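# Move white-capped square bottle from fridge to workbench

## Task

Remove the square bottle topped with a white cap from the refrigerator, whose left door is held open by a latch, and set it upright on the workbench. All other items in the refrigerator must stay where they are. If the bottle is lying down or leaning at the end, the task counts as failed.

## Robot and tools

ROBOT. A LinearBot: a base that can drive in any direction, with a column about 1.7 m high. A carriage rides up and down the column (lift_m) and carries two identical arms, left and right, each with six joints and a two-finger gripper. Each arm base sits about 0.57 m + lift_m above the floor, and some carriage parts reach about 0.15 m below that. A hand reaches about 0.78 m from its shoulder but only about 0.38 m below its arm base. The hand is roughly 0.16 m long and 0.1 m wide (0.14 m when open), and the fingertips are thin. Parked arm joints 1 to 6: 0, 0.05, 0.05, 1.45, 0, 0. Cameras: carriage_camera is fixed on the carriage, facing forward and tilted about 20 degrees down. left_wrist_camera and right_wrist_camera sit on the wrists and look out beyond the fingertips. Images are 672x504 pixels.

FRAMES. All positions are in metres. Base frame: origin on the floor below the base centre, x forward, y left, z up. The left_hand and right_hand readings are the midpoint between that hand's finger pads, in the base frame, with quat_wxyz giving the hand's orientation. The hand's z axis runs along the fingers, and the fingers open along its y axis. The odometry frame is the base frame as it stood when the scene began. base_odometry counts wheel turns only, so slipping shows up as travel. Its heading is in radians, positive to the left, within -3.142 to 3.142.

move. One action per call. It returns the state and images. "base" holds exactly one key, and each is an offset from where the base last reported itself. translate_m runs -2 to 2 m with forward positive. strafe_m runs -2 to 2 m with left positive. rotate_rad runs -6.3 to 6.3 rad with left (counter-clockwise) positive. "joints" is a single dict for both arms, keyed by joint name, and every value is an absolute target. lift_m: 0 to 1 m. For left_ and right_ alike, all in radians: joint1_rad -2.617 to 3.054, which swings the arm about vertical, 0 forward and positive left. joint2_rad 0 to 3.141 is the shoulder: 0 has the upper arm level pointing back, 1.57 upright, 3.14 level pointing forward. joint3_rad 0 to 3.141 is the elbow, 0 folded and 3.14 straight. joint4_rad -1.57 to 1.57 is wrist pitch, and positive lifts the fingertips. joint5_rad -1.57 to 1.57 is wrist yaw, and positive swings the fingertips to the RIGHT. joint6_rad -2.094 to 2.094 rolls the hand, positive clockwise viewed from the forearm. gripper_m 0 to 0.093 m is the gap between the pads. Joints left out may still be driving toward older targets. Optional "speeds" caps top speed for that action only: translate_m and strafe_m 0.02 to 0.5 m/s, rotate_rad 0.05 to 1.57 rad/s, lift_m 0.08 to 0.25 m/s, and the defaults are the maxima. Optional min_time_s (0.1 to 8 s) sets a minimum duration for each arm and gripper motion. No action runs past 15 s, and a base drive ends after 14 s (time_out). "cameras" lists the images wanted: null or ["all"] gives all, [] gives none. An unknown key makes the call invalid, and an out-of-range value gets it refused. If a call is refused, or a stop interrupts or blocks it, the remaining move, wait and finished_scene calls in that reply are skipped.

wait: seconds from 0 to 10, plus cameras. Nothing new is commanded, and it returns the same as an empty move.

zoom_image: camera name and region [x0, y0, x1, y1] in pixels of that camera's latest image, at most 504 by 504. The camera must have been in the most recent images.

read_manual: section "licences" returns licence text only. finished_scene: scene is the current scene's integer number. It cannot be undone, and the bottle must stay upright on the bench afterward with no help from the robot.

RESULTS. "move" reads done, or else the worst status. base_status and joint_status per motion: done (for the base, wheels turned the full amount even if they slipped); off_target (stopped short, may still push); contact_stop or time_out (the target is dropped and it holds in place); not_followed (a safety check withheld the arm targets because the arms would come too close; the gripper still acts); limit_stop_at_motor_heat. on_its_own lists things the robot did on its own, and "held at" there is a target, not a reading. motor_effort is in percent of maximum, with the peak of the last action in brackets; it is noisy and biased. Joint torques come per arm joint; joints 1 to 3 wrap at ±28 N m. A gripper holding something firmly reads a little narrower than the object and may show off_target. Closed on nothing it reads about 0 to 0.002. To let go, command a gap clearly wider than the reading.

CAUTIONS. The simulation keeps running while the next reply is being worked out, and the robot holds its last command during that time. Hand readings can err, more at long reach, and a loaded hand sags. Arms have no contact stop and keep pushing, and they can overheat: MOTOR HOT appears at 75 °C, and at 100 °C an OVER-TEMPERATURE FAULT drops that arm. Park arms when they are idle. The base stops only on wheel effort and ignores arm collisions. After a contact, back off about 0.2 m. Never hit or press one arm against the other. Tipping risk rises with the carriage high, arms outstretched, heavy loads, pushing or pulling, or sudden stops; only images reveal a lean. Never reverse under a table edge. Avoid drops, releasing a moving object, slams and hard shoves, and do not disturb the other refrigerator contents.

Each tool is called after ">>>" in YAML: its name, and indented under it one key for each argument.

## Session

>>> move:

Scene clock: 0.00 s.
Joint torques (N m): no reading
base_odometry: x=+0.000 y=+0.000 heading=+0.000
base_status: not commanded
joint_positions: lift_m=+0.300 left_joint1_rad=-0.009 left_joint2_rad=+0.041 left_joint3_rad=+0.063 left_joint4_rad=+1.426 left_joint5_rad=-0.048 left_joint6_rad=+0.016 left_gripper_m=+0.09396 right_joint1_rad=-0.005 right_joint2_rad=+0.049 right_joint3_rad=+0.049 right_joint4_rad=+1.428 right_joint5_rad=-0.037 right_joint6_rad=+0.004 right_gripper_m=+0.09396
joint_status: not commanded
motor_effort: lift_m=+24 drive_wheels=+0
left_hand: x=+0.2631 y=+0.3097 z=+1.2857 quat_wxyz=(+0.998, -0.023, +0.062, +0.005) (m; base frame)
right_hand: x=+0.2693 y=-0.2956 z=+1.2820 quat_wxyz=(+0.997, -0.018, +0.072, +0.000) (m; base frame)
pictures: carriage_camera, left_wrist_camera, right_wrist_camera

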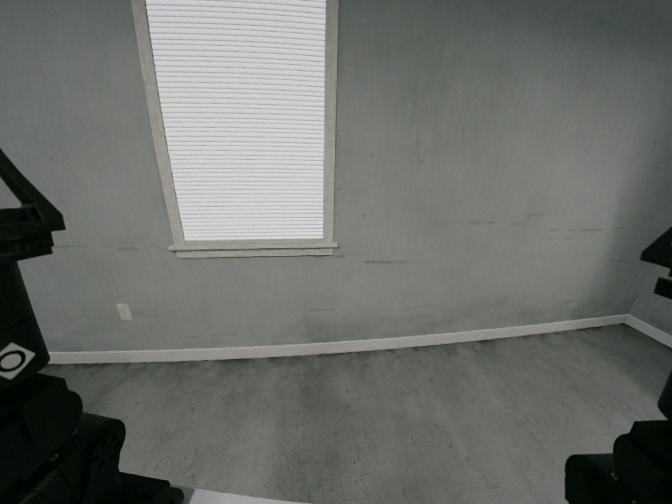

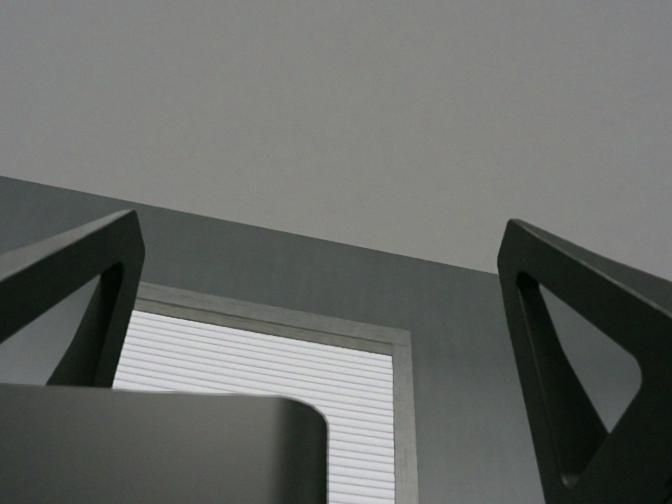

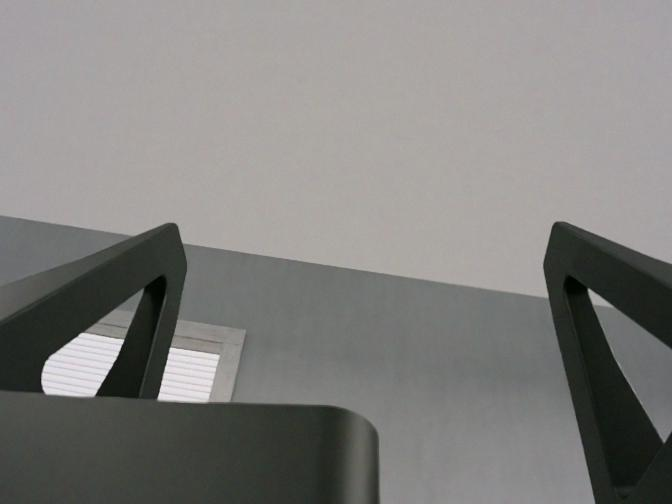

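>>> move:
  base: {"rotate_rad": 1.57}
  cameras: ["carriage_camera"]

>>> move:
  base: {"rotate_rad": 1.57}
  cameras: ["carriage_camera"]

>>> move:
  base: {"rotate_rad": 1.57}
  cameras: ["carriage_camera"]

Scene clock: 11.47 s.
Joint torques (N m): left_arm=[0.34 3.9 4.81 -0.07 0 0.01] | right_arm=[0.05 3.15 6.15 -0.15 0 -0.15]
move: done
base_odometry: x=+0.000 y=+0.000 heading=+1.570
base_status: done
joint_positions: lift_m=+0.300 left_joint1_rad=-0.009 left_joint2_rad=+0.041 left_joint3_rad=+0.063 left_joint4_rad=+1.424 left_joint5_rad=-0.048 left_joint6_rad=+0.016 left_gripper_m=+0.09397 right_joint1_rad=-0.005 right_joint2_rad=+0.049 right_joint3_rad=+0.049 right_joint4_rad=+1.426 right_joint5_rad=-0.037 right_joint6_rad=+0.004 right_gripper_m=+0.09397
joint_status: not commanded
motor_effort: lift_m=+24(24) drive_wheels=+3(12)
left_hand: x=+0.2634 y=+0.3097 z=+1.2857 quat_wxyz=(+0.998, -0.023, +0.063, +0.005) (m; base frame)
right_hand: x=+0.2700 y=-0.2956 z=+1.2819 quat_wxyz=(+0.997, -0.018, +0.073, +0.000) (m; base frame)
pictures: carriage_camera

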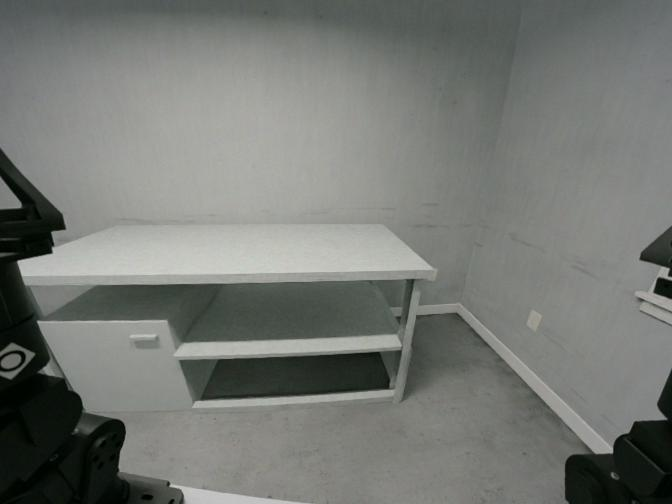

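Scene clock: 14.57 s.
Joint torques (N m): left_arm=[0.32 3.89 4.82 -0.07 0 0.01] | right_arm=[0.06 3.15 6.17 -0.14 0 -0.16]
move: done
base_odometry: x=+0.000 y=+0.000 heading=+3.139
base_status: done
joint_positions: lift_m=+0.300 left_joint1_rad=-0.009 left_joint2_rad=+0.041 left_joint3_rad=+0.063 left_joint4_rad=+1.424 left_joint5_rad=-0.048 left_joint6_rad=+0.016 left_gripper_m=+0.09398 right_joint1_rad=-0.005 right_joint2_rad=+0.049 right_joint3_rad=+0.049 right_joint4_rad=+1.425 right_joint5_rad=-0.037 right_joint6_rad=+0.004 right_gripper_m=+0.09398
joint_status: not commanded
motor_effort: lift_m=+24(24) drive_wheels=+5(13)
left_hand: x=+0.2635 y=+0.3097 z=+1.2857 quat_wxyz=(+0.998, -0.023, +0.063, +0.005) (m; base frame)
right_hand: x=+0.2702 y=-0.2956 z=+1.2819 quat_wxyz=(+0.997, -0.018, +0.073, +0.000) (m; base frame)
pictures: carriage_camera

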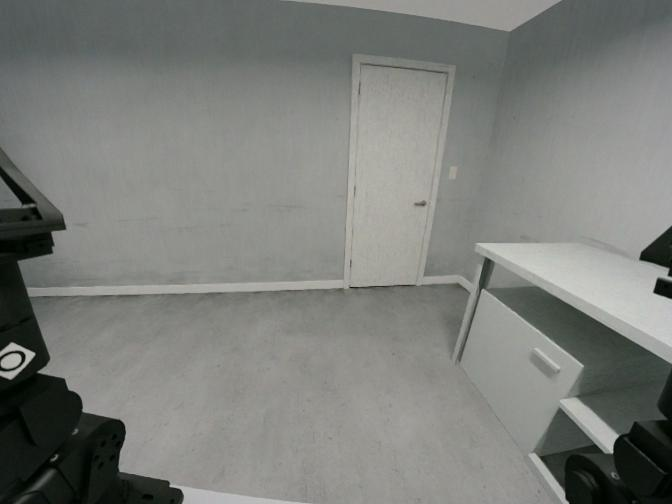

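Scene clock: 17.67 s.
Joint torques (N m): left_arm=[0.34 3.88 4.79 -0.07 -0.01 0.01] | right_arm=[0.03 3.14 6.16 -0.13 0.01 -0.16]
move: done
base_odometry: x=+0.000 y=+0.000 heading=-1.574
base_status: done
joint_positions: lift_m=+0.300 left_joint1_rad=-0.009 left_joint2_rad=+0.041 left_joint3_rad=+0.063 left_joint4_rad=+1.424 left_joint5_rad=-0.048 left_joint6_rad=+0.016 left_gripper_m=+0.09398 right_joint1_rad=-0.005 right_joint2_rad=+0.049 right_joint3_rad=+0.049 right_joint4_rad=+1.424 right_joint5_rad=-0.037 right_joint6_rad=+0.004 right_gripper_m=+0.09398
joint_status: not commanded
motor_effort: lift_m=+24(24) drive_wheels=+4(14)
left_hand: x=+0.2636 y=+0.3097 z=+1.2856 quat_wxyz=(+0.998, -0.023, +0.063, +0.005) (m; base frame)
right_hand: x=+0.2703 y=-0.2956 z=+1.2818 quat_wxyz=(+0.997, -0.018, +0.074, +0.001) (m; base frame)
pictures: carriage_camera

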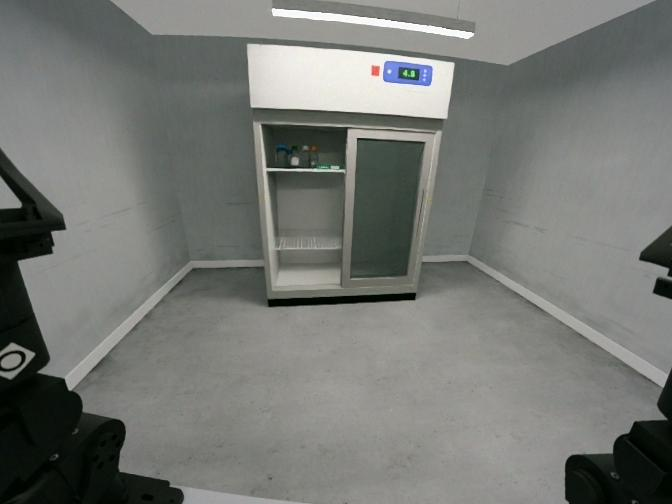

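>>> zoom_image:
  camera: "carriage_camera"
  region: [240, 110, 370, 210]

Scaled by 3.877 from the camera's 672x504 image, which has a finer 960x720 frame.

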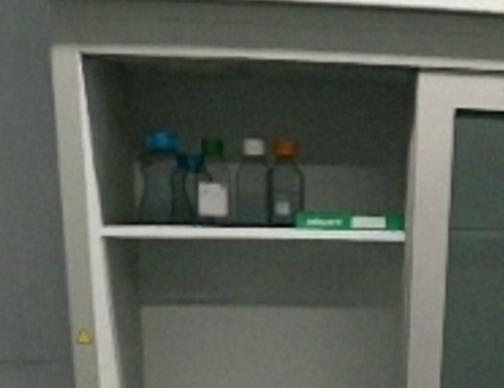

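>>> move:
  base: {"rotate_rad": 0.17}
  joints: {"lift_m": 0.65}
  cameras: []

>>> move:
  base: {"translate_m": 0.9}
  speeds: {"translate_m": 0.35}
  cameras: ["carriage_camera"]

Scene clock: 77.57 s.
Joint torques (N m): left_arm=[0.31 3.86 4.82 -0.07 0 0.01] | right_arm=[0.05 3.15 6.19 -0.15 0 -0.16]
move: done
base_odometry: x=+0.000 y=+0.000 heading=-1.404
base_status: done
joint_positions: lift_m=+0.650 left_joint1_rad=-0.009 left_joint2_rad=+0.041 left_joint3_rad=+0.063 left_joint4_rad=+1.424 left_joint5_rad=-0.048 left_joint6_rad=+0.016 left_gripper_m=+0.09398 right_joint1_rad=-0.005 right_joint2_rad=+0.049 right_joint3_rad=+0.049 right_joint4_rad=+1.426 right_joint5_rad=-0.037 right_joint6_rad=+0.004 right_gripper_m=+0.09398
joint_status: all done
motor_effort: lift_m=+26(31) drive_wheels=+7(11)
left_hand: x=+0.2636 y=+0.3097 z=+1.6355 quat_wxyz=(+0.998, -0.023, +0.063, +0.005) (m; base frame)
right_hand: x=+0.2699 y=-0.2956 z=+1.6317 quat_wxyz=(+0.997, -0.018, +0.073, +0.000) (m; base frame)
pictures: none
No camera images: "cameras" was empty.

Scene clock: 81.83 s.
Joint torques (N m): left_arm=[0.34 3.95 4.81 -0.04 0 0.01] | right_arm=[0.05 3.15 6.17 -0.16 0.01 -0.15]
move: done
base_odometry: x=+0.150 y=-0.887 heading=-1.404
base_status: done
joint_positions: lift_m=+0.650 left_joint1_rad=-0.009 left_joint2_rad=+0.041 left_joint3_rad=+0.063 left_joint4_rad=+1.424 left_joint5_rad=-0.048 left_joint6_rad=+0.016 left_gripper_m=+0.09398 right_joint1_rad=-0.005 right_joint2_rad=+0.049 right_joint3_rad=+0.049 right_joint4_rad=+1.426 right_joint5_rad=-0.037 right_joint6_rad=+0.004 right_gripper_m=+0.09398
joint_status: not commanded
motor_effort: lift_m=+26(26) drive_wheels=-5(18)
left_hand: x=+0.2635 y=+0.3097 z=+1.6355 quat_wxyz=(+0.998, -0.023, +0.063, +0.005) (m; base frame)
right_hand: x=+0.2698 y=-0.2956 z=+1.6317 quat_wxyz=(+0.997, -0.018, +0.073, +0.000) (m; base frame)
pictures: carriage_camera
camera_calibration:
carriage_camera: T_world_to_cam=[[0.0454457, -0.998547, 0.0289474, -0.0494392], [-0.353787, -0.0431872, -0.934329, 1.55571], [0.934221, 0.03222, -0.355235, 0.460911], [0, 0, 0, 1]] pos_world=[0.122044, 0.00296896, 1.61871]

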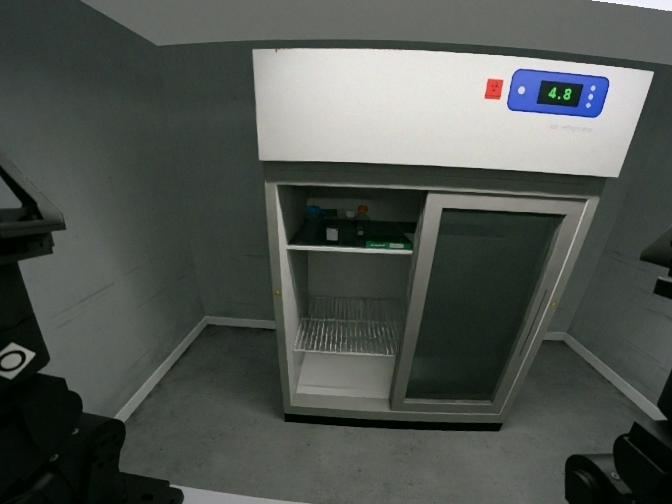

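>>> zoom_image:
  camera: "carriage_camera"
  region: [270, 180, 430, 260]

Scaled by 3.150 from the camera's 672x504 image, which has a finer 960x720 frame.

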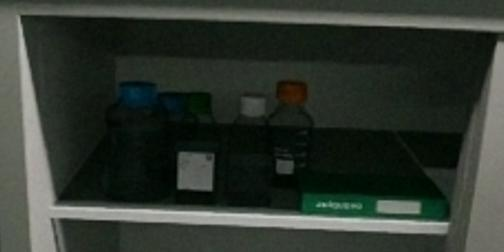

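>>> move:
  base: {"strafe_m": -0.32}
  joints: {"lift_m": 0.5, "left_joint1_rad": 0.0, "left_joint2_rad": 1.9, "left_joint3_rad": 1.4, "left_joint4_rad": 0.5, "left_joint5_rad": 0.0, "left_joint6_rad": 0.0, "left_gripper_m": 0.09}
  min_time_s: 2.5
  cameras: ["carriage_camera", "left_wrist_camera"]

Scene clock: 205.10 s.
Joint torques (N m): left_arm=[0.84 -10.45 8.65 2.21 0.08 -0.1] | right_arm=[0.01 3.18 6.15 -0.16 0.01 -0.15]
move: done
base_odometry: x=-0.165 y=-0.941 heading=-1.403
base_status: done
joint_positions: lift_m=+0.500 left_joint1_rad=-0.006 left_joint2_rad=+1.894 left_joint3_rad=+1.368 left_joint4_rad=+0.507 left_joint5_rad=-0.010 left_joint6_rad=+0.009 left_gripper_m=+0.09014 right_joint1_rad=-0.004 right_joint2_rad=+0.049 right_joint3_rad=+0.049 right_joint4_rad=+1.426 right_joint5_rad=-0.037 right_joint6_rad=+0.004 right_gripper_m=+0.09398
joint_status: all done
motor_effort: lift_m=+21(22) drive_wheels=-5(13)
left_hand: x=+0.8245 y=+0.2999 z=+1.3403 quat_wxyz=(+0.700, +0.002, +0.714, +0.005) (m; base frame)
right_hand: x=+0.2698 y=-0.2955 z=+1.4823 quat_wxyz=(+0.997, -0.018, +0.073, +0.001) (m; base frame)
pictures: carriage_camera, left_wrist_camera
camera_calibration:
carriage_camera: T_world_to_cam=[[0.0454457, -0.998547, 0.0289474, -0.0451125], [-0.353787, -0.0431872, -0.934329, 1.41606], [0.934221, 0.03222, -0.355235, 0.407814], [0, 0, 0, 1]] pos_world=[0.122044, 0.00296896, 1.46924]
left_wrist_camera: T_world_to_cam=[[0.0100817, -0.999696, 0.0225031, 0.260106], [-0.622428, -0.0238869, -0.782313, 1.56831], [0.782612, -0.0061195, -0.622479, 0.314148], [0, 0, 0, 1]] pos_world=[0.727679, 0.299412, 1.4166]

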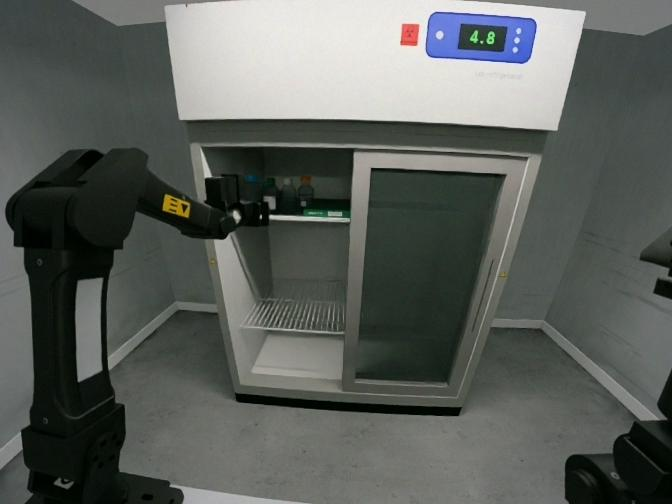

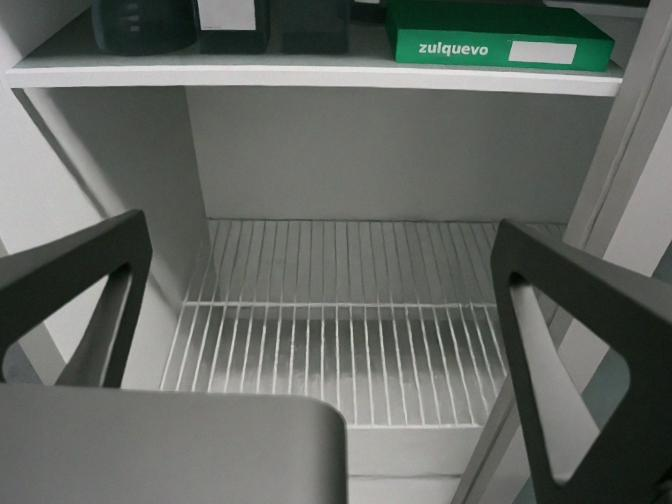

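>>> move:
  joints: {"left_joint4_rad": 1.0}
  min_time_s: 1.0
  cameras: ["carriage_camera", "left_wrist_camera"]

>>> zoom_image:
  camera: "carriage_camera"
  region: [190, 140, 370, 240]

Scene clock: 216.63 s.
Joint torques (N m): left_arm=[0.87 -10.14 8.42 2.01 0.08 -0.1] | right_arm=[-0.01 3.18 6.16 -0.16 0 -0.15]
move: done
base_odometry: x=-0.165 y=-0.941 heading=-1.403
base_status: not commanded
joint_positions: lift_m=+0.500 left_joint1_rad=-0.006 left_joint2_rad=+1.894 left_joint3_rad=+1.368 left_joint4_rad=+0.985 left_joint5_rad=-0.010 left_joint6_rad=+0.009 left_gripper_m=+0.09014 right_joint1_rad=-0.004 right_joint2_rad=+0.049 right_joint3_rad=+0.049 right_joint4_rad=+1.426 right_joint5_rad=-0.037 right_joint6_rad=+0.004 right_gripper_m=+0.09398
joint_status: all done
motor_effort: lift_m=+21(21) drive_wheels=+0(6)
left_hand: x=+0.7992 y=+0.3000 z=+1.4540 quat_wxyz=(+0.849, +0.000, +0.528, +0.004) (m; base frame)
right_hand: x=+0.2698 y=-0.2955 z=+1.4823 quat_wxyz=(+0.997, -0.018, +0.073, +0.001) (m; base frame)
pictures: carriage_camera, left_wrist_camera
camera_calibration:
carriage_camera: T_world_to_cam=[[0.0454457, -0.998547, 0.0289474, -0.0451125], [-0.353787, -0.0431872, -0.934329, 1.41606], [0.934221, 0.03222, -0.355235, 0.407814], [0, 0, 0, 1]] pos_world=[0.122044, 0.00296896, 1.46924]
left_wrist_camera: T_world_to_cam=[[-0.00242973, -0.999626, 0.027234, 0.26099], [-0.192467, -0.0262574, -0.980952, 1.58741], [0.9813, -0.00762509, -0.192331, -0.379022], [0, 0, 0, 1]] pos_world=[0.678092, 0.299684, 1.47716]

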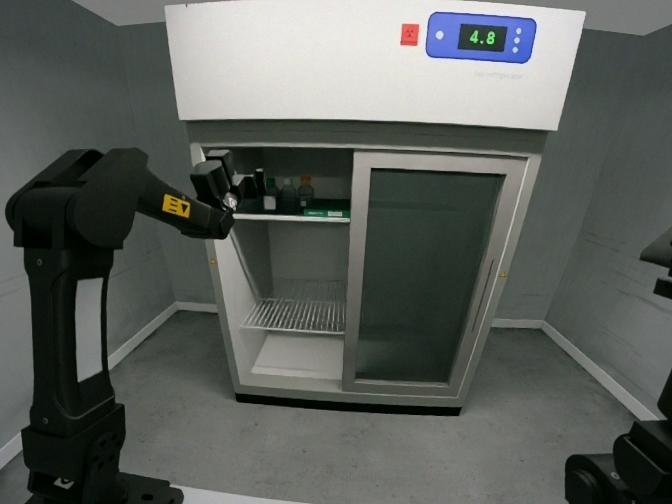

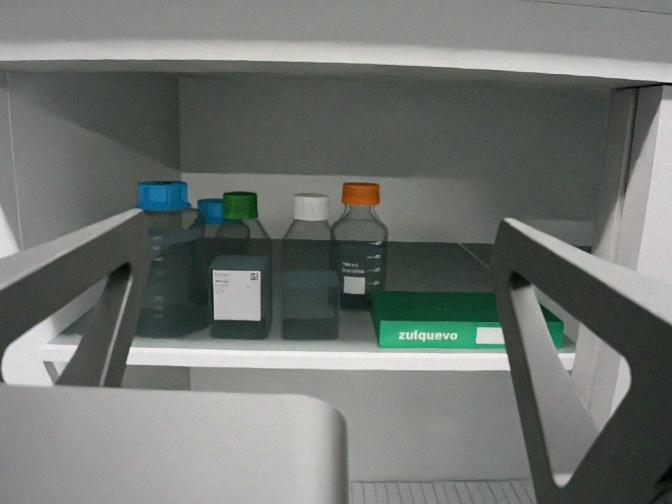

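Scaled by 2.800 from the camera's 672x504 image, which has a finer 960x720 frame.

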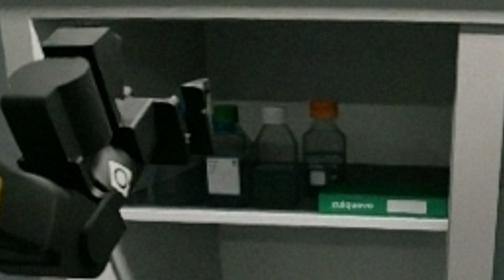

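>>> zoom_image:
  camera: "left_wrist_camera"
  region: [180, 160, 430, 370]

Scaled by 2.016 from the camera's 672x504 image, which has a finer 960x720 frame.

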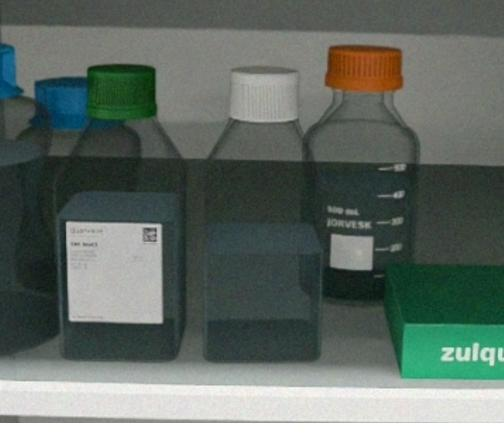

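>>> move:
  base: {"strafe_m": 0.022}
  joints: {"lift_m": 0.575, "left_joint4_rad": 0.5, "left_gripper_m": 0.07}
  min_time_s: 1.0
  cameras: []

>>> move:
  base: {"translate_m": 0.28}
  speeds: {"translate_m": 0.15}
  cameras: ["carriage_camera", "left_wrist_camera"]

Scene clock: 296.67 s.
Joint torques (N m): left_arm=[0.23 -11.34 7.5 2.22 0.04 -0.1] | right_arm=[0.01 3.14 6.19 -0.16 0.01 -0.16]
move: done
base_odometry: x=-0.144 y=-0.937 heading=-1.403
base_status: done
joint_positions: lift_m=+0.575 left_joint1_rad=+0.001 left_joint2_rad=+1.904 left_joint3_rad=+1.383 left_joint4_rad=+0.508 left_joint5_rad=-0.007 left_joint6_rad=+0.008 left_gripper_m=+0.07015 right_joint1_rad=-0.005 right_joint2_rad=+0.049 right_joint3_rad=+0.049 right_joint4_rad=+1.426 right_joint5_rad=-0.037 right_joint6_rad=+0.004 right_gripper_m=+0.09398
joint_status: all done
motor_effort: lift_m=+26(31) drive_wheels=-1(13)
left_hand: x=+0.8274 y=+0.3037 z=+1.4172 quat_wxyz=(+0.703, +0.000, +0.712, +0.006) (m; base frame)
right_hand: x=+0.2698 y=-0.2955 z=+1.5567 quat_wxyz=(+0.997, -0.018, +0.073, +0.000) (m; base frame)
pictures: none
No camera images: "cameras" was empty.

Scene clock: 299.50 s.
Joint torques (N m): left_arm=[0.24 -11.32 7.49 2.26 0.04 -0.09] | right_arm=[0.05 3.21 6.19 -0.13 0 -0.15]
move: done
base_odometry: x=-0.097 y=-1.213 heading=-1.404
base_status: done
joint_positions: lift_m=+0.575 left_joint1_rad=+0.001 left_joint2_rad=+1.904 left_joint3_rad=+1.383 left_joint4_rad=+0.501 left_joint5_rad=-0.007 left_joint6_rad=+0.008 left_gripper_m=+0.07015 right_joint1_rad=-0.005 right_joint2_rad=+0.049 right_joint3_rad=+0.049 right_joint4_rad=+1.426 right_joint5_rad=-0.037 right_joint6_rad=+0.004 right_gripper_m=+0.09398
joint_status: not commanded
motor_effort: lift_m=+26(26) drive_wheels=+3(10)
left_hand: x=+0.8274 y=+0.3037 z=+1.4156 quat_wxyz=(+0.700, +0.000, +0.714, +0.006) (m; base frame)
right_hand: x=+0.2698 y=-0.2955 z=+1.5567 quat_wxyz=(+0.997, -0.018, +0.073, +0.000) (m; base frame)
pictures: carriage_camera, left_wrist_camera
camera_calibration:
carriage_camera: T_world_to_cam=[[0.0454457, -0.998547, 0.0289474, -0.0472684], [-0.353787, -0.0431872, -0.934329, 1.48565], [0.934221, 0.03222, -0.355235, 0.434271], [0, 0, 0, 1]] pos_world=[0.122044, 0.00296896, 1.54372]
left_wrist_camera: T_world_to_cam=[[0.0142745, -0.999626, 0.0233366, 0.257479], [-0.62172, -0.0271521, -0.782769, 1.63013], [0.78311, -0.00333521, -0.621875, 0.356742], [0, 0, 0, 1]] pos_world=[0.730443, 0.302834, 1.49186]

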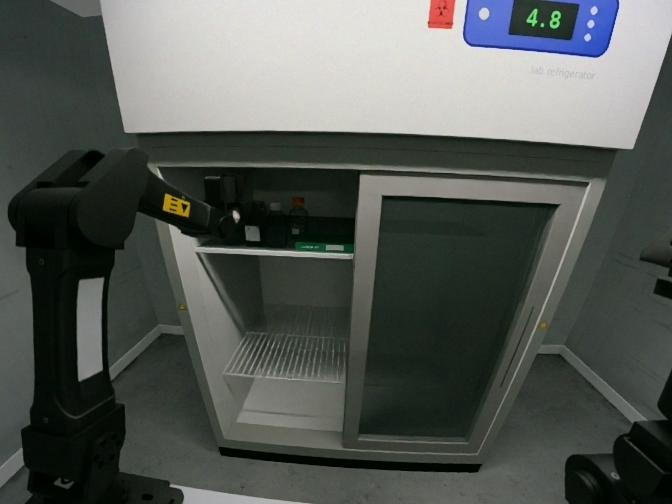

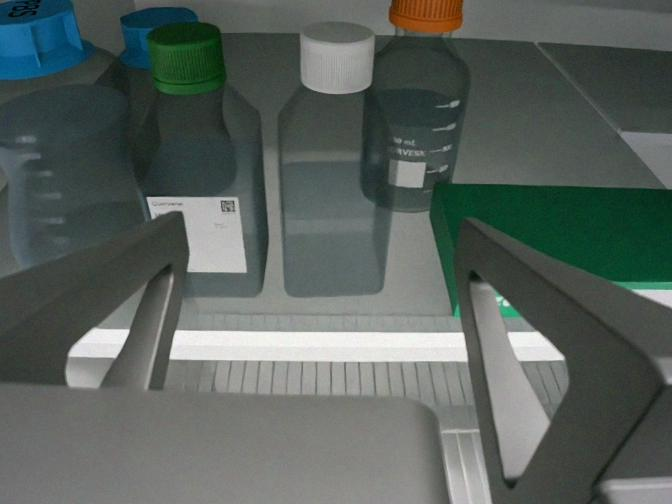

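>>> move:
  base: {"translate_m": 0.11}
  joints: {"lift_m": 0.56}
  speeds: {"translate_m": 0.1}
  cameras: ["carriage_camera", "left_wrist_camera"]

Scene clock: 350.57 s.
Joint torques (N m): left_arm=[0.2 -11.78 7.45 2.36 0.03 -0.08] | right_arm=[0.06 3.12 6.2 -0.15 0.01 -0.15]
move: done
base_odometry: x=-0.079 y=-1.322 heading=-1.404
base_status: done
joint_positions: lift_m=+0.560 left_joint1_rad=+0.001 left_joint2_rad=+1.908 left_joint3_rad=+1.383 left_joint4_rad=+0.496 left_joint5_rad=-0.007 left_joint6_rad=+0.008 left_gripper_m=+0.07015 right_joint1_rad=-0.005 right_joint2_rad=+0.049 right_joint3_rad=+0.049 right_joint4_rad=+1.426 right_joint5_rad=-0.037 right_joint6_rad=+0.004 right_gripper_m=+0.09398
joint_status: all done
motor_effort: lift_m=+21(22) drive_wheels=+1(14)
left_hand: x=+0.8281 y=+0.3037 z=+1.3973 quat_wxyz=(+0.697, +0.000, +0.717, +0.006) (m; base frame)
right_hand: x=+0.2699 y=-0.2955 z=+1.5422 quat_wxyz=(+0.997, -0.018, +0.073, +0.001) (m; base frame)
pictures: carriage_camera, left_wrist_camera
camera_calibration:
carriage_camera: T_world_to_cam=[[0.0454457, -0.998547, 0.0289474, -0.0468491], [-0.353787, -0.0431872, -0.934329, 1.47211], [0.934221, 0.03222, -0.355235, 0.429126], [0, 0, 0, 1]] pos_world=[0.122044, 0.00296896, 1.52923]
left_wrist_camera: T_world_to_cam=[[0.0145053, -0.999625, 0.0232058, 0.257889], [-0.629453, -0.0271613, -0.776564, 1.61397], [0.776903, -0.00334263, -0.629611, 0.36077], [0, 0, 0, 1]] pos_world=[0.731896, 0.302836, 1.47451]

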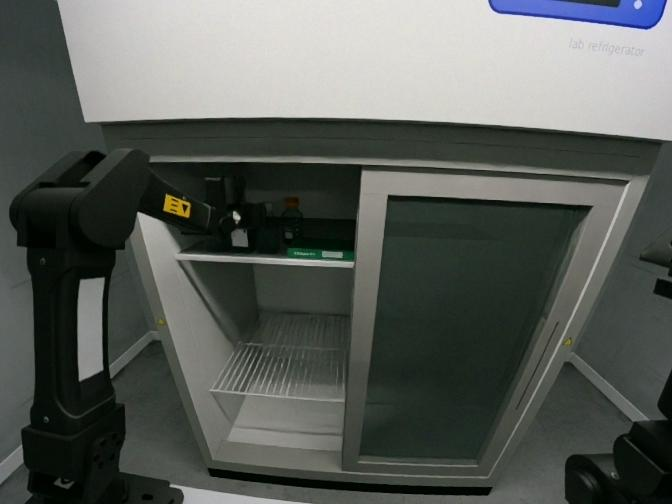

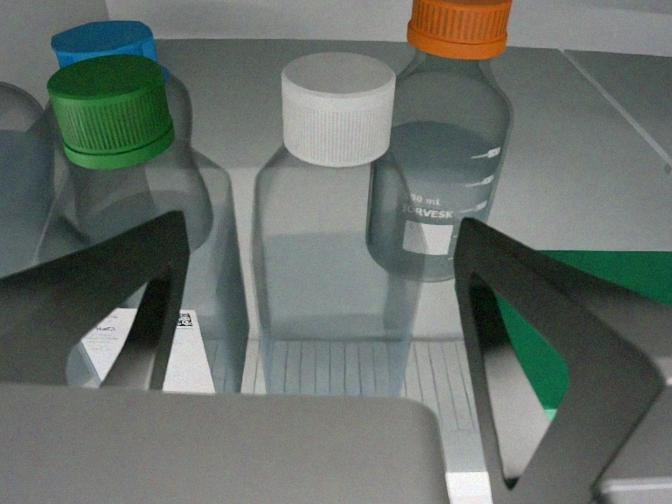

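>>> move:
  base: {"strafe_m": -0.003}
  cameras: ["left_wrist_camera"]

>>> move:
  base: {"translate_m": 0.083}
  speeds: {"translate_m": 0.08}
  cameras: ["carriage_camera", "left_wrist_camera"]

Scene clock: 375.43 s.
Joint torques (N m): left_arm=[0.34 -11.77 7.5 2.34 0.04 -0.09] | right_arm=[0.03 3.17 6.2 -0.15 0.01 -0.16]
move: done
base_odometry: x=-0.082 y=-1.322 heading=-1.404
base_status: done
joint_positions: lift_m=+0.560 left_joint1_rad=+0.000 left_joint2_rad=+1.908 left_joint3_rad=+1.383 left_joint4_rad=+0.496 left_joint5_rad=-0.007 left_joint6_rad=+0.008 left_gripper_m=+0.07015 right_joint1_rad=-0.004 right_joint2_rad=+0.049 right_joint3_rad=+0.049 right_joint4_rad=+1.426 right_joint5_rad=-0.037 right_joint6_rad=+0.004 right_gripper_m=+0.09398
joint_status: not commanded
motor_effort: lift_m=+21(22) drive_wheels=+4(6)
left_hand: x=+0.8281 y=+0.3027 z=+1.3973 quat_wxyz=(+0.697, +0.001, +0.717, +0.005) (m; base frame)
right_hand: x=+0.2699 y=-0.2955 z=+1.5422 quat_wxyz=(+0.997, -0.018, +0.073, +0.001) (m; base frame)
pictures: left_wrist_camera
camera_calibration:
left_wrist_camera: T_world_to_cam=[[0.0122176, -0.999656, 0.023228, 0.258722], [-0.629513, -0.025738, -0.776563, 1.61357], [0.776894, -0.00513458, -0.629611, 0.361314], [0, 0, 0, 1]] pos_world=[0.731898, 0.302018, 1.47451]

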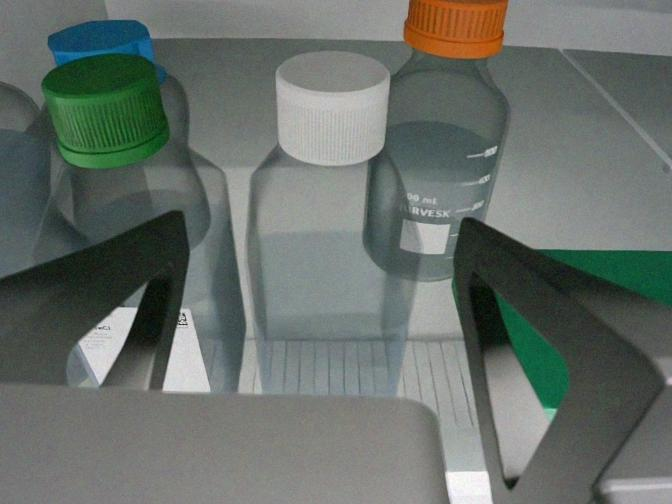

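Scene clock: 377.20 s.
Joint torques (N m): left_arm=[0.35 -11.84 7.53 2.35 0.03 -0.09] | right_arm=[0.01 3.15 6.22 -0.15 0 -0.15]
move: done
base_odometry: x=-0.068 y=-1.404 heading=-1.404
base_status: done
joint_positions: lift_m=+0.560 left_joint1_rad=+0.000 left_joint2_rad=+1.908 left_joint3_rad=+1.383 left_joint4_rad=+0.496 left_joint5_rad=-0.007 left_joint6_rad=+0.008 left_gripper_m=+0.07015 right_joint1_rad=-0.004 right_joint2_rad=+0.049 right_joint3_rad=+0.049 right_joint4_rad=+1.426 right_joint5_rad=-0.037 right_joint6_rad=+0.004 right_gripper_m=+0.09398
joint_status: not commanded
motor_effort: lift_m=+21(22) drive_wheels=+1(10)
left_hand: x=+0.8281 y=+0.3027 z=+1.3973 quat_wxyz=(+0.697, +0.001, +0.717, +0.005) (m; base frame)
right_hand: x=+0.2698 y=-0.2955 z=+1.5423 quat_wxyz=(+0.997, -0.018, +0.073, +0.001) (m; base frame)
pictures: carriage_camera, left_wrist_camera
camera_calibration:
carriage_camera: T_world_to_cam=[[0.0454457, -0.998547, 0.0289474, -0.0468491], [-0.353787, -0.0431872, -0.934329, 1.47211], [0.934221, 0.03222, -0.355235, 0.429126], [0, 0, 0, 1]] pos_world=[0.122044, 0.00296896, 1.52923]
left_wrist_camera: T_world_to_cam=[[0.0122176, -0.999656, 0.023228, 0.258722], [-0.629513, -0.025738, -0.776563, 1.61357], [0.776894, -0.00513458, -0.629611, 0.361314], [0, 0, 0, 1]] pos_world=[0.731898, 0.302018, 1.47451]

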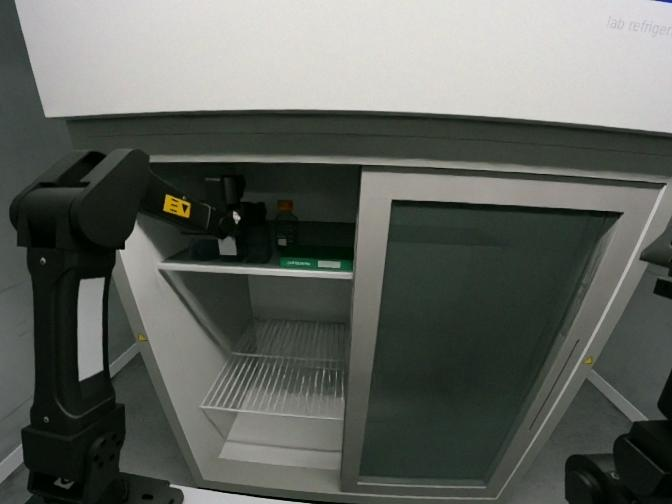

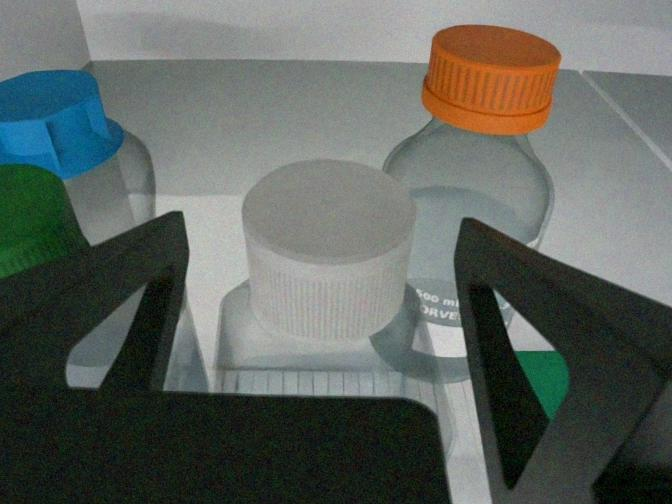

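>>> move:
  base: {"translate_m": 0.008}
  joints: {"lift_m": 0.55}
  speeds: {"translate_m": 0.05}
  cameras: ["left_wrist_camera"]

>>> move:
  joints: {"left_gripper_m": 0.046}
  min_time_s: 1.5
  cameras: ["left_wrist_camera"]

Scene clock: 393.77 s.
Joint torques (N m): left_arm=[0.34 -11.85 7.58 2.39 0.03 -0.09] | right_arm=[0.02 3.15 6.15 -0.16 0 -0.15]
move: done
base_odometry: x=-0.067 y=-1.412 heading=-1.404
base_status: done
joint_positions: lift_m=+0.550 left_joint1_rad=+0.000 left_joint2_rad=+1.909 left_joint3_rad=+1.383 left_joint4_rad=+0.493 left_joint5_rad=-0.007 left_joint6_rad=+0.008 left_gripper_m=+0.07015 right_joint1_rad=-0.004 right_joint2_rad=+0.049 right_joint3_rad=+0.049 right_joint4_rad=+1.426 right_joint5_rad=-0.037 right_joint6_rad=+0.004 right_gripper_m=+0.09398
joint_status: all done
motor_effort: lift_m=+22(22) drive_wheels=+1(13)
left_hand: x=+0.8283 y=+0.3027 z=+1.3857 quat_wxyz=(+0.695, +0.001, +0.719, +0.005) (m; base frame)
right_hand: x=+0.2699 y=-0.2955 z=+1.5322 quat_wxyz=(+0.997, -0.018, +0.073, +0.001) (m; base frame)
pictures: left_wrist_camera
camera_calibration:
left_wrist_camera: T_world_to_cam=[[0.0123238, -0.999656, 0.0231703, 0.258982], [-0.633061, -0.0257368, -0.773674, 1.60359], [0.774003, -0.00513363, -0.633161, 0.361097], [0, 0, 0, 1]] pos_world=[0.732488, 0.302018, 1.46329]

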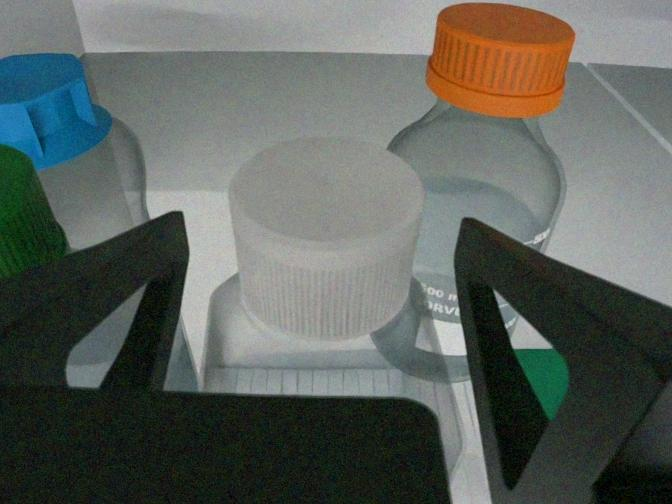

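Scene clock: 395.57 s.
Joint torques (N m): left_arm=[0.35 -11.89 7.5 2.37 0.02 -0.09] | right_arm=[0.01 3.17 6.15 -0.15 0.01 -0.15]
move: done
base_odometry: x=-0.067 y=-1.412 heading=-1.404
base_status: not commanded
joint_positions: lift_m=+0.550 left_joint1_rad=+0.000 left_joint2_rad=+1.909 left_joint3_rad=+1.383 left_joint4_rad=+0.493 left_joint5_rad=-0.007 left_joint6_rad=+0.008 left_gripper_m=+0.04614 right_joint1_rad=-0.004 right_joint2_rad=+0.049 right_joint3_rad=+0.049 right_joint4_rad=+1.426 right_joint5_rad=-0.037 right_joint6_rad=+0.004 right_gripper_m=+0.09398
joint_status: all done
motor_effort: lift_m=+22(22) drive_wheels=-2(7)
left_hand: x=+0.8283 y=+0.3027 z=+1.3857 quat_wxyz=(+0.695, +0.001, +0.719, +0.005) (m; base frame)
right_hand: x=+0.2699 y=-0.2955 z=+1.5322 quat_wxyz=(+0.997, -0.018, +0.073, +0.001) (m; base frame)
pictures: left_wrist_camera
camera_calibration:
left_wrist_camera: T_world_to_cam=[[0.0123238, -0.999656, 0.0231703, 0.258982], [-0.633061, -0.0257368, -0.773674, 1.60359], [0.774003, -0.00513363, -0.633161, 0.361097], [0, 0, 0, 1]] pos_world=[0.732488, 0.302018, 1.46329]

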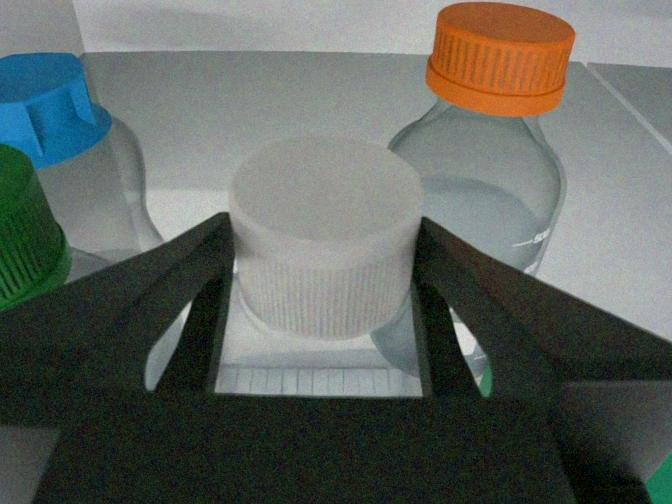

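>>> move:
  joints: {"left_gripper_m": 0.034}
  min_time_s: 1.5
  cameras: ["left_wrist_camera"]

Scene clock: 412.07 s.
Joint torques (N m): left_arm=[0.36 -11.88 7.53 2.38 0.03 -0.08] | right_arm=[0.01 3.17 6.17 -0.15 0.01 -0.15]
move: off_target
base_odometry: x=-0.067 y=-1.412 heading=-1.404
base_status: not commanded
joint_positions: lift_m=+0.550 left_joint1_rad=+0.000 left_joint2_rad=+1.909 left_joint3_rad=+1.383 left_joint4_rad=+0.493 left_joint5_rad=-0.006 left_joint6_rad=+0.008 left_gripper_m=+0.04143 right_joint1_rad=-0.004 right_joint2_rad=+0.049 right_joint3_rad=+0.049 right_joint4_rad=+1.426 right_joint5_rad=-0.037 right_joint6_rad=+0.004 right_gripper_m=+0.09398
joint_status: left_gripper_m off_target (ended at +0.04146, target +0.03400)
motor_effort: lift_m=+22(22) drive_wheels=-2(6)
left_hand: x=+0.8283 y=+0.3026 z=+1.3857 quat_wxyz=(+0.695, +0.001, +0.719, +0.005) (m; base frame)
right_hand: x=+0.2699 y=-0.2955 z=+1.5322 quat_wxyz=(+0.997, -0.018, +0.073, +0.001) (m; base frame)
pictures: left_wrist_camera
camera_calibration:
left_wrist_camera: T_world_to_cam=[[0.0119683, -0.999642, 0.0239454, 0.258133], [-0.633067, -0.0261116, -0.773656, 1.60368], [0.774004, -0.00589975, -0.633153, 0.361316], [0, 0, 0, 1]] pos_world=[0.732488, 0.302047, 1.46329]

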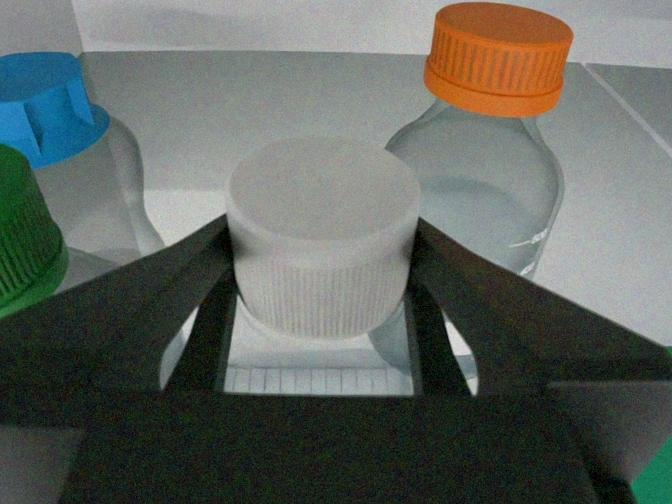

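>>> move:
  joints: {"lift_m": 0.58}
  speeds: {"lift_m": 0.08}
  cameras: ["carriage_camera", "left_wrist_camera"]

Scene clock: 423.23 s.
Joint torques (N m): left_arm=[0.36 -12.78 7.54 3.23 0.03 -0.08] | right_arm=[0.01 3.18 6.22 -0.16 0.01 -0.16]
move: done
base_odometry: x=-0.067 y=-1.412 heading=-1.404
base_status: not commanded
joint_positions: lift_m=+0.580 left_joint1_rad=+0.000 left_joint2_rad=+1.920 left_joint3_rad=+1.383 left_joint4_rad=+0.419 left_joint5_rad=-0.006 left_joint6_rad=+0.007 left_gripper_m=+0.04143 right_joint1_rad=-0.004 right_joint2_rad=+0.049 right_joint3_rad=+0.049 right_joint4_rad=+1.426 right_joint5_rad=-0.037 right_joint6_rad=+0.004 right_gripper_m=+0.09398
joint_status: all done
motor_effort: lift_m=+26(31) drive_wheels=+2(6)
left_hand: x=+0.8285 y=+0.3026 z=+1.3910 quat_wxyz=(+0.664, +0.001, +0.748, +0.005) (m; base frame)
right_hand: x=+0.2699 y=-0.2955 z=+1.5616 quat_wxyz=(+0.997, -0.018, +0.073, +0.001) (m; base frame)
pictures: carriage_camera, left_wrist_camera
camera_calibration:
carriage_camera: T_world_to_cam=[[0.0454457, -0.998547, 0.0289474, -0.0474109], [-0.353787, -0.0431872, -0.934329, 1.49025], [0.934221, 0.03222, -0.355235, 0.43602], [0, 0, 0, 1]] pos_world=[0.122044, 0.00296896, 1.54864]
left_wrist_camera: T_world_to_cam=[[0.0140306, -0.999623, 0.0235823, 0.256792], [-0.69596, -0.0266971, -0.717584, 1.58228], [0.717944, -0.00634417, -0.696072, 0.498639], [0, 0, 0, 1]] pos_world=[0.739609, 0.302101, 1.47646]

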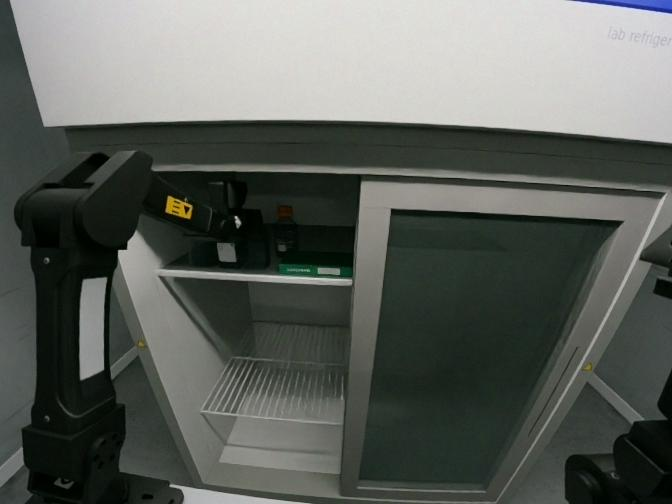

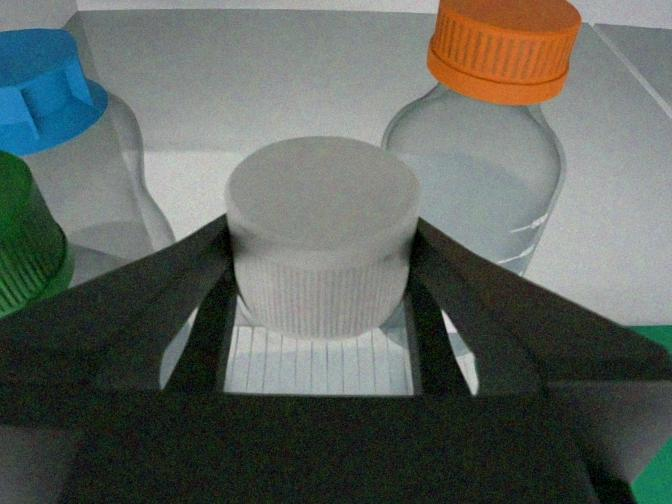

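>>> move:
  joints: {"lift_m": 0.6, "left_joint4_rad": 0.57}
  speeds: {"lift_m": 0.08}
  min_time_s: 1.0
  cameras: ["carriage_camera", "left_wrist_camera"]

Scene clock: 459.60 s.
Joint torques (N m): left_arm=[0.32 -13.46 7.47 3.6 0.03 -0.07] | right_arm=[0.01 3.18 6.16 -0.15 0 -0.15]
move: off_target
base_odometry: x=-0.067 y=-1.412 heading=-1.404
base_status: not commanded
joint_positions: lift_m=+0.600 left_joint1_rad=+0.000 left_joint2_rad=+1.926 left_joint3_rad=+1.383 left_joint4_rad=+0.457 left_joint5_rad=-0.006 left_joint6_rad=+0.007 left_gripper_m=+0.04143 right_joint1_rad=-0.004 right_joint2_rad=+0.049 right_joint3_rad=+0.049 right_joint4_rad=+1.426 right_joint5_rad=-0.037 right_joint6_rad=+0.004 right_gripper_m=+0.09398
joint_status: left_joint4_rad off_target (ended at +0.457, target +0.570); the others done
motor_effort: lift_m=+26(31) drive_wheels=+3(7)
left_hand: x=+0.8304 y=+0.3026 z=+1.4171 quat_wxyz=(+0.676, +0.001, +0.737, +0.005) (m; base frame)
right_hand: x=+0.2699 y=-0.2955 z=+1.5817 quat_wxyz=(+0.997, -0.018, +0.073, +0.001) (m; base frame)
pictures: carriage_camera, left_wrist_camera
camera_calibration:
carriage_camera: T_world_to_cam=[[0.0454457, -0.998547, 0.0289474, -0.0479913], [-0.353787, -0.0431872, -0.934329, 1.50898], [0.934221, 0.03222, -0.355235, 0.443142], [0, 0, 0, 1]] pos_world=[0.122044, 0.00296896, 1.56869]
left_wrist_camera: T_world_to_cam=[[0.0132494, -0.999623, 0.0240406, 0.25615], [-0.672048, -0.026705, -0.740026, 1.61423], [0.740389, -0.00635156, -0.672148, 0.462884], [0, 0, 0, 1]] pos_world=[0.738731, 0.302101, 1.49954]

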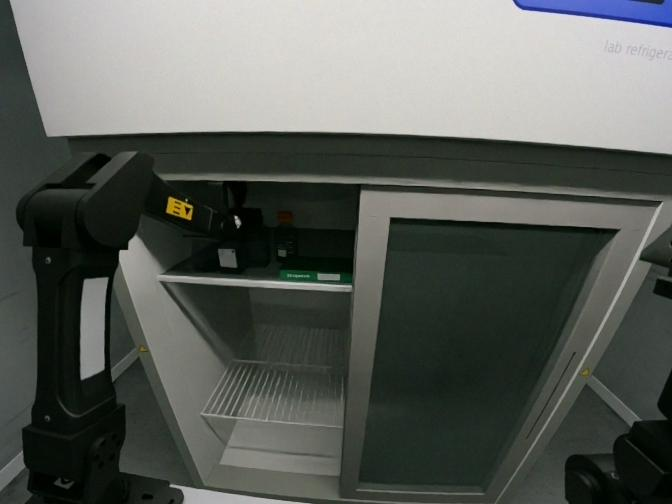

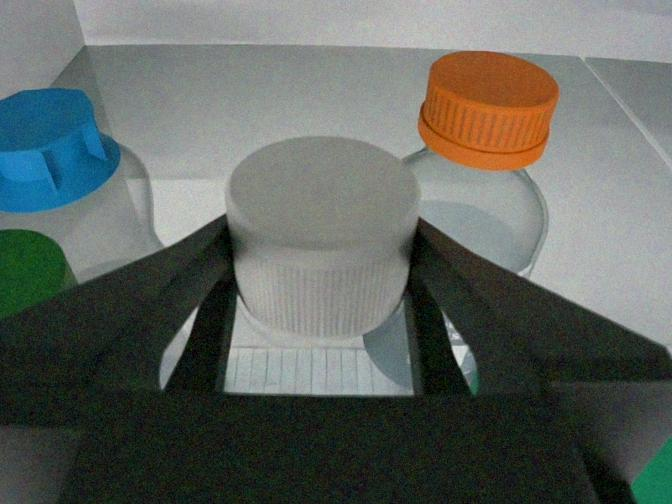

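>>> zoom_image:
  camera: "carriage_camera"
  region: [150, 140, 350, 300]

Scaled by 2.520 from the camera's 672x504 image, which has a finer 960x720 frame.

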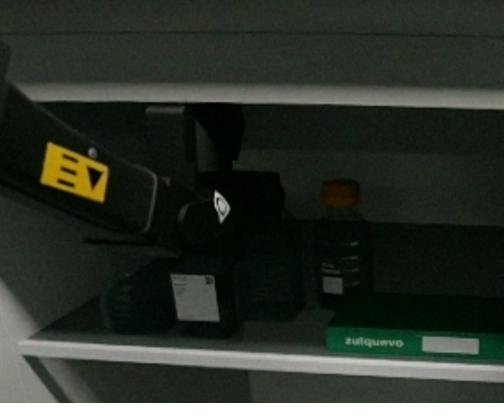

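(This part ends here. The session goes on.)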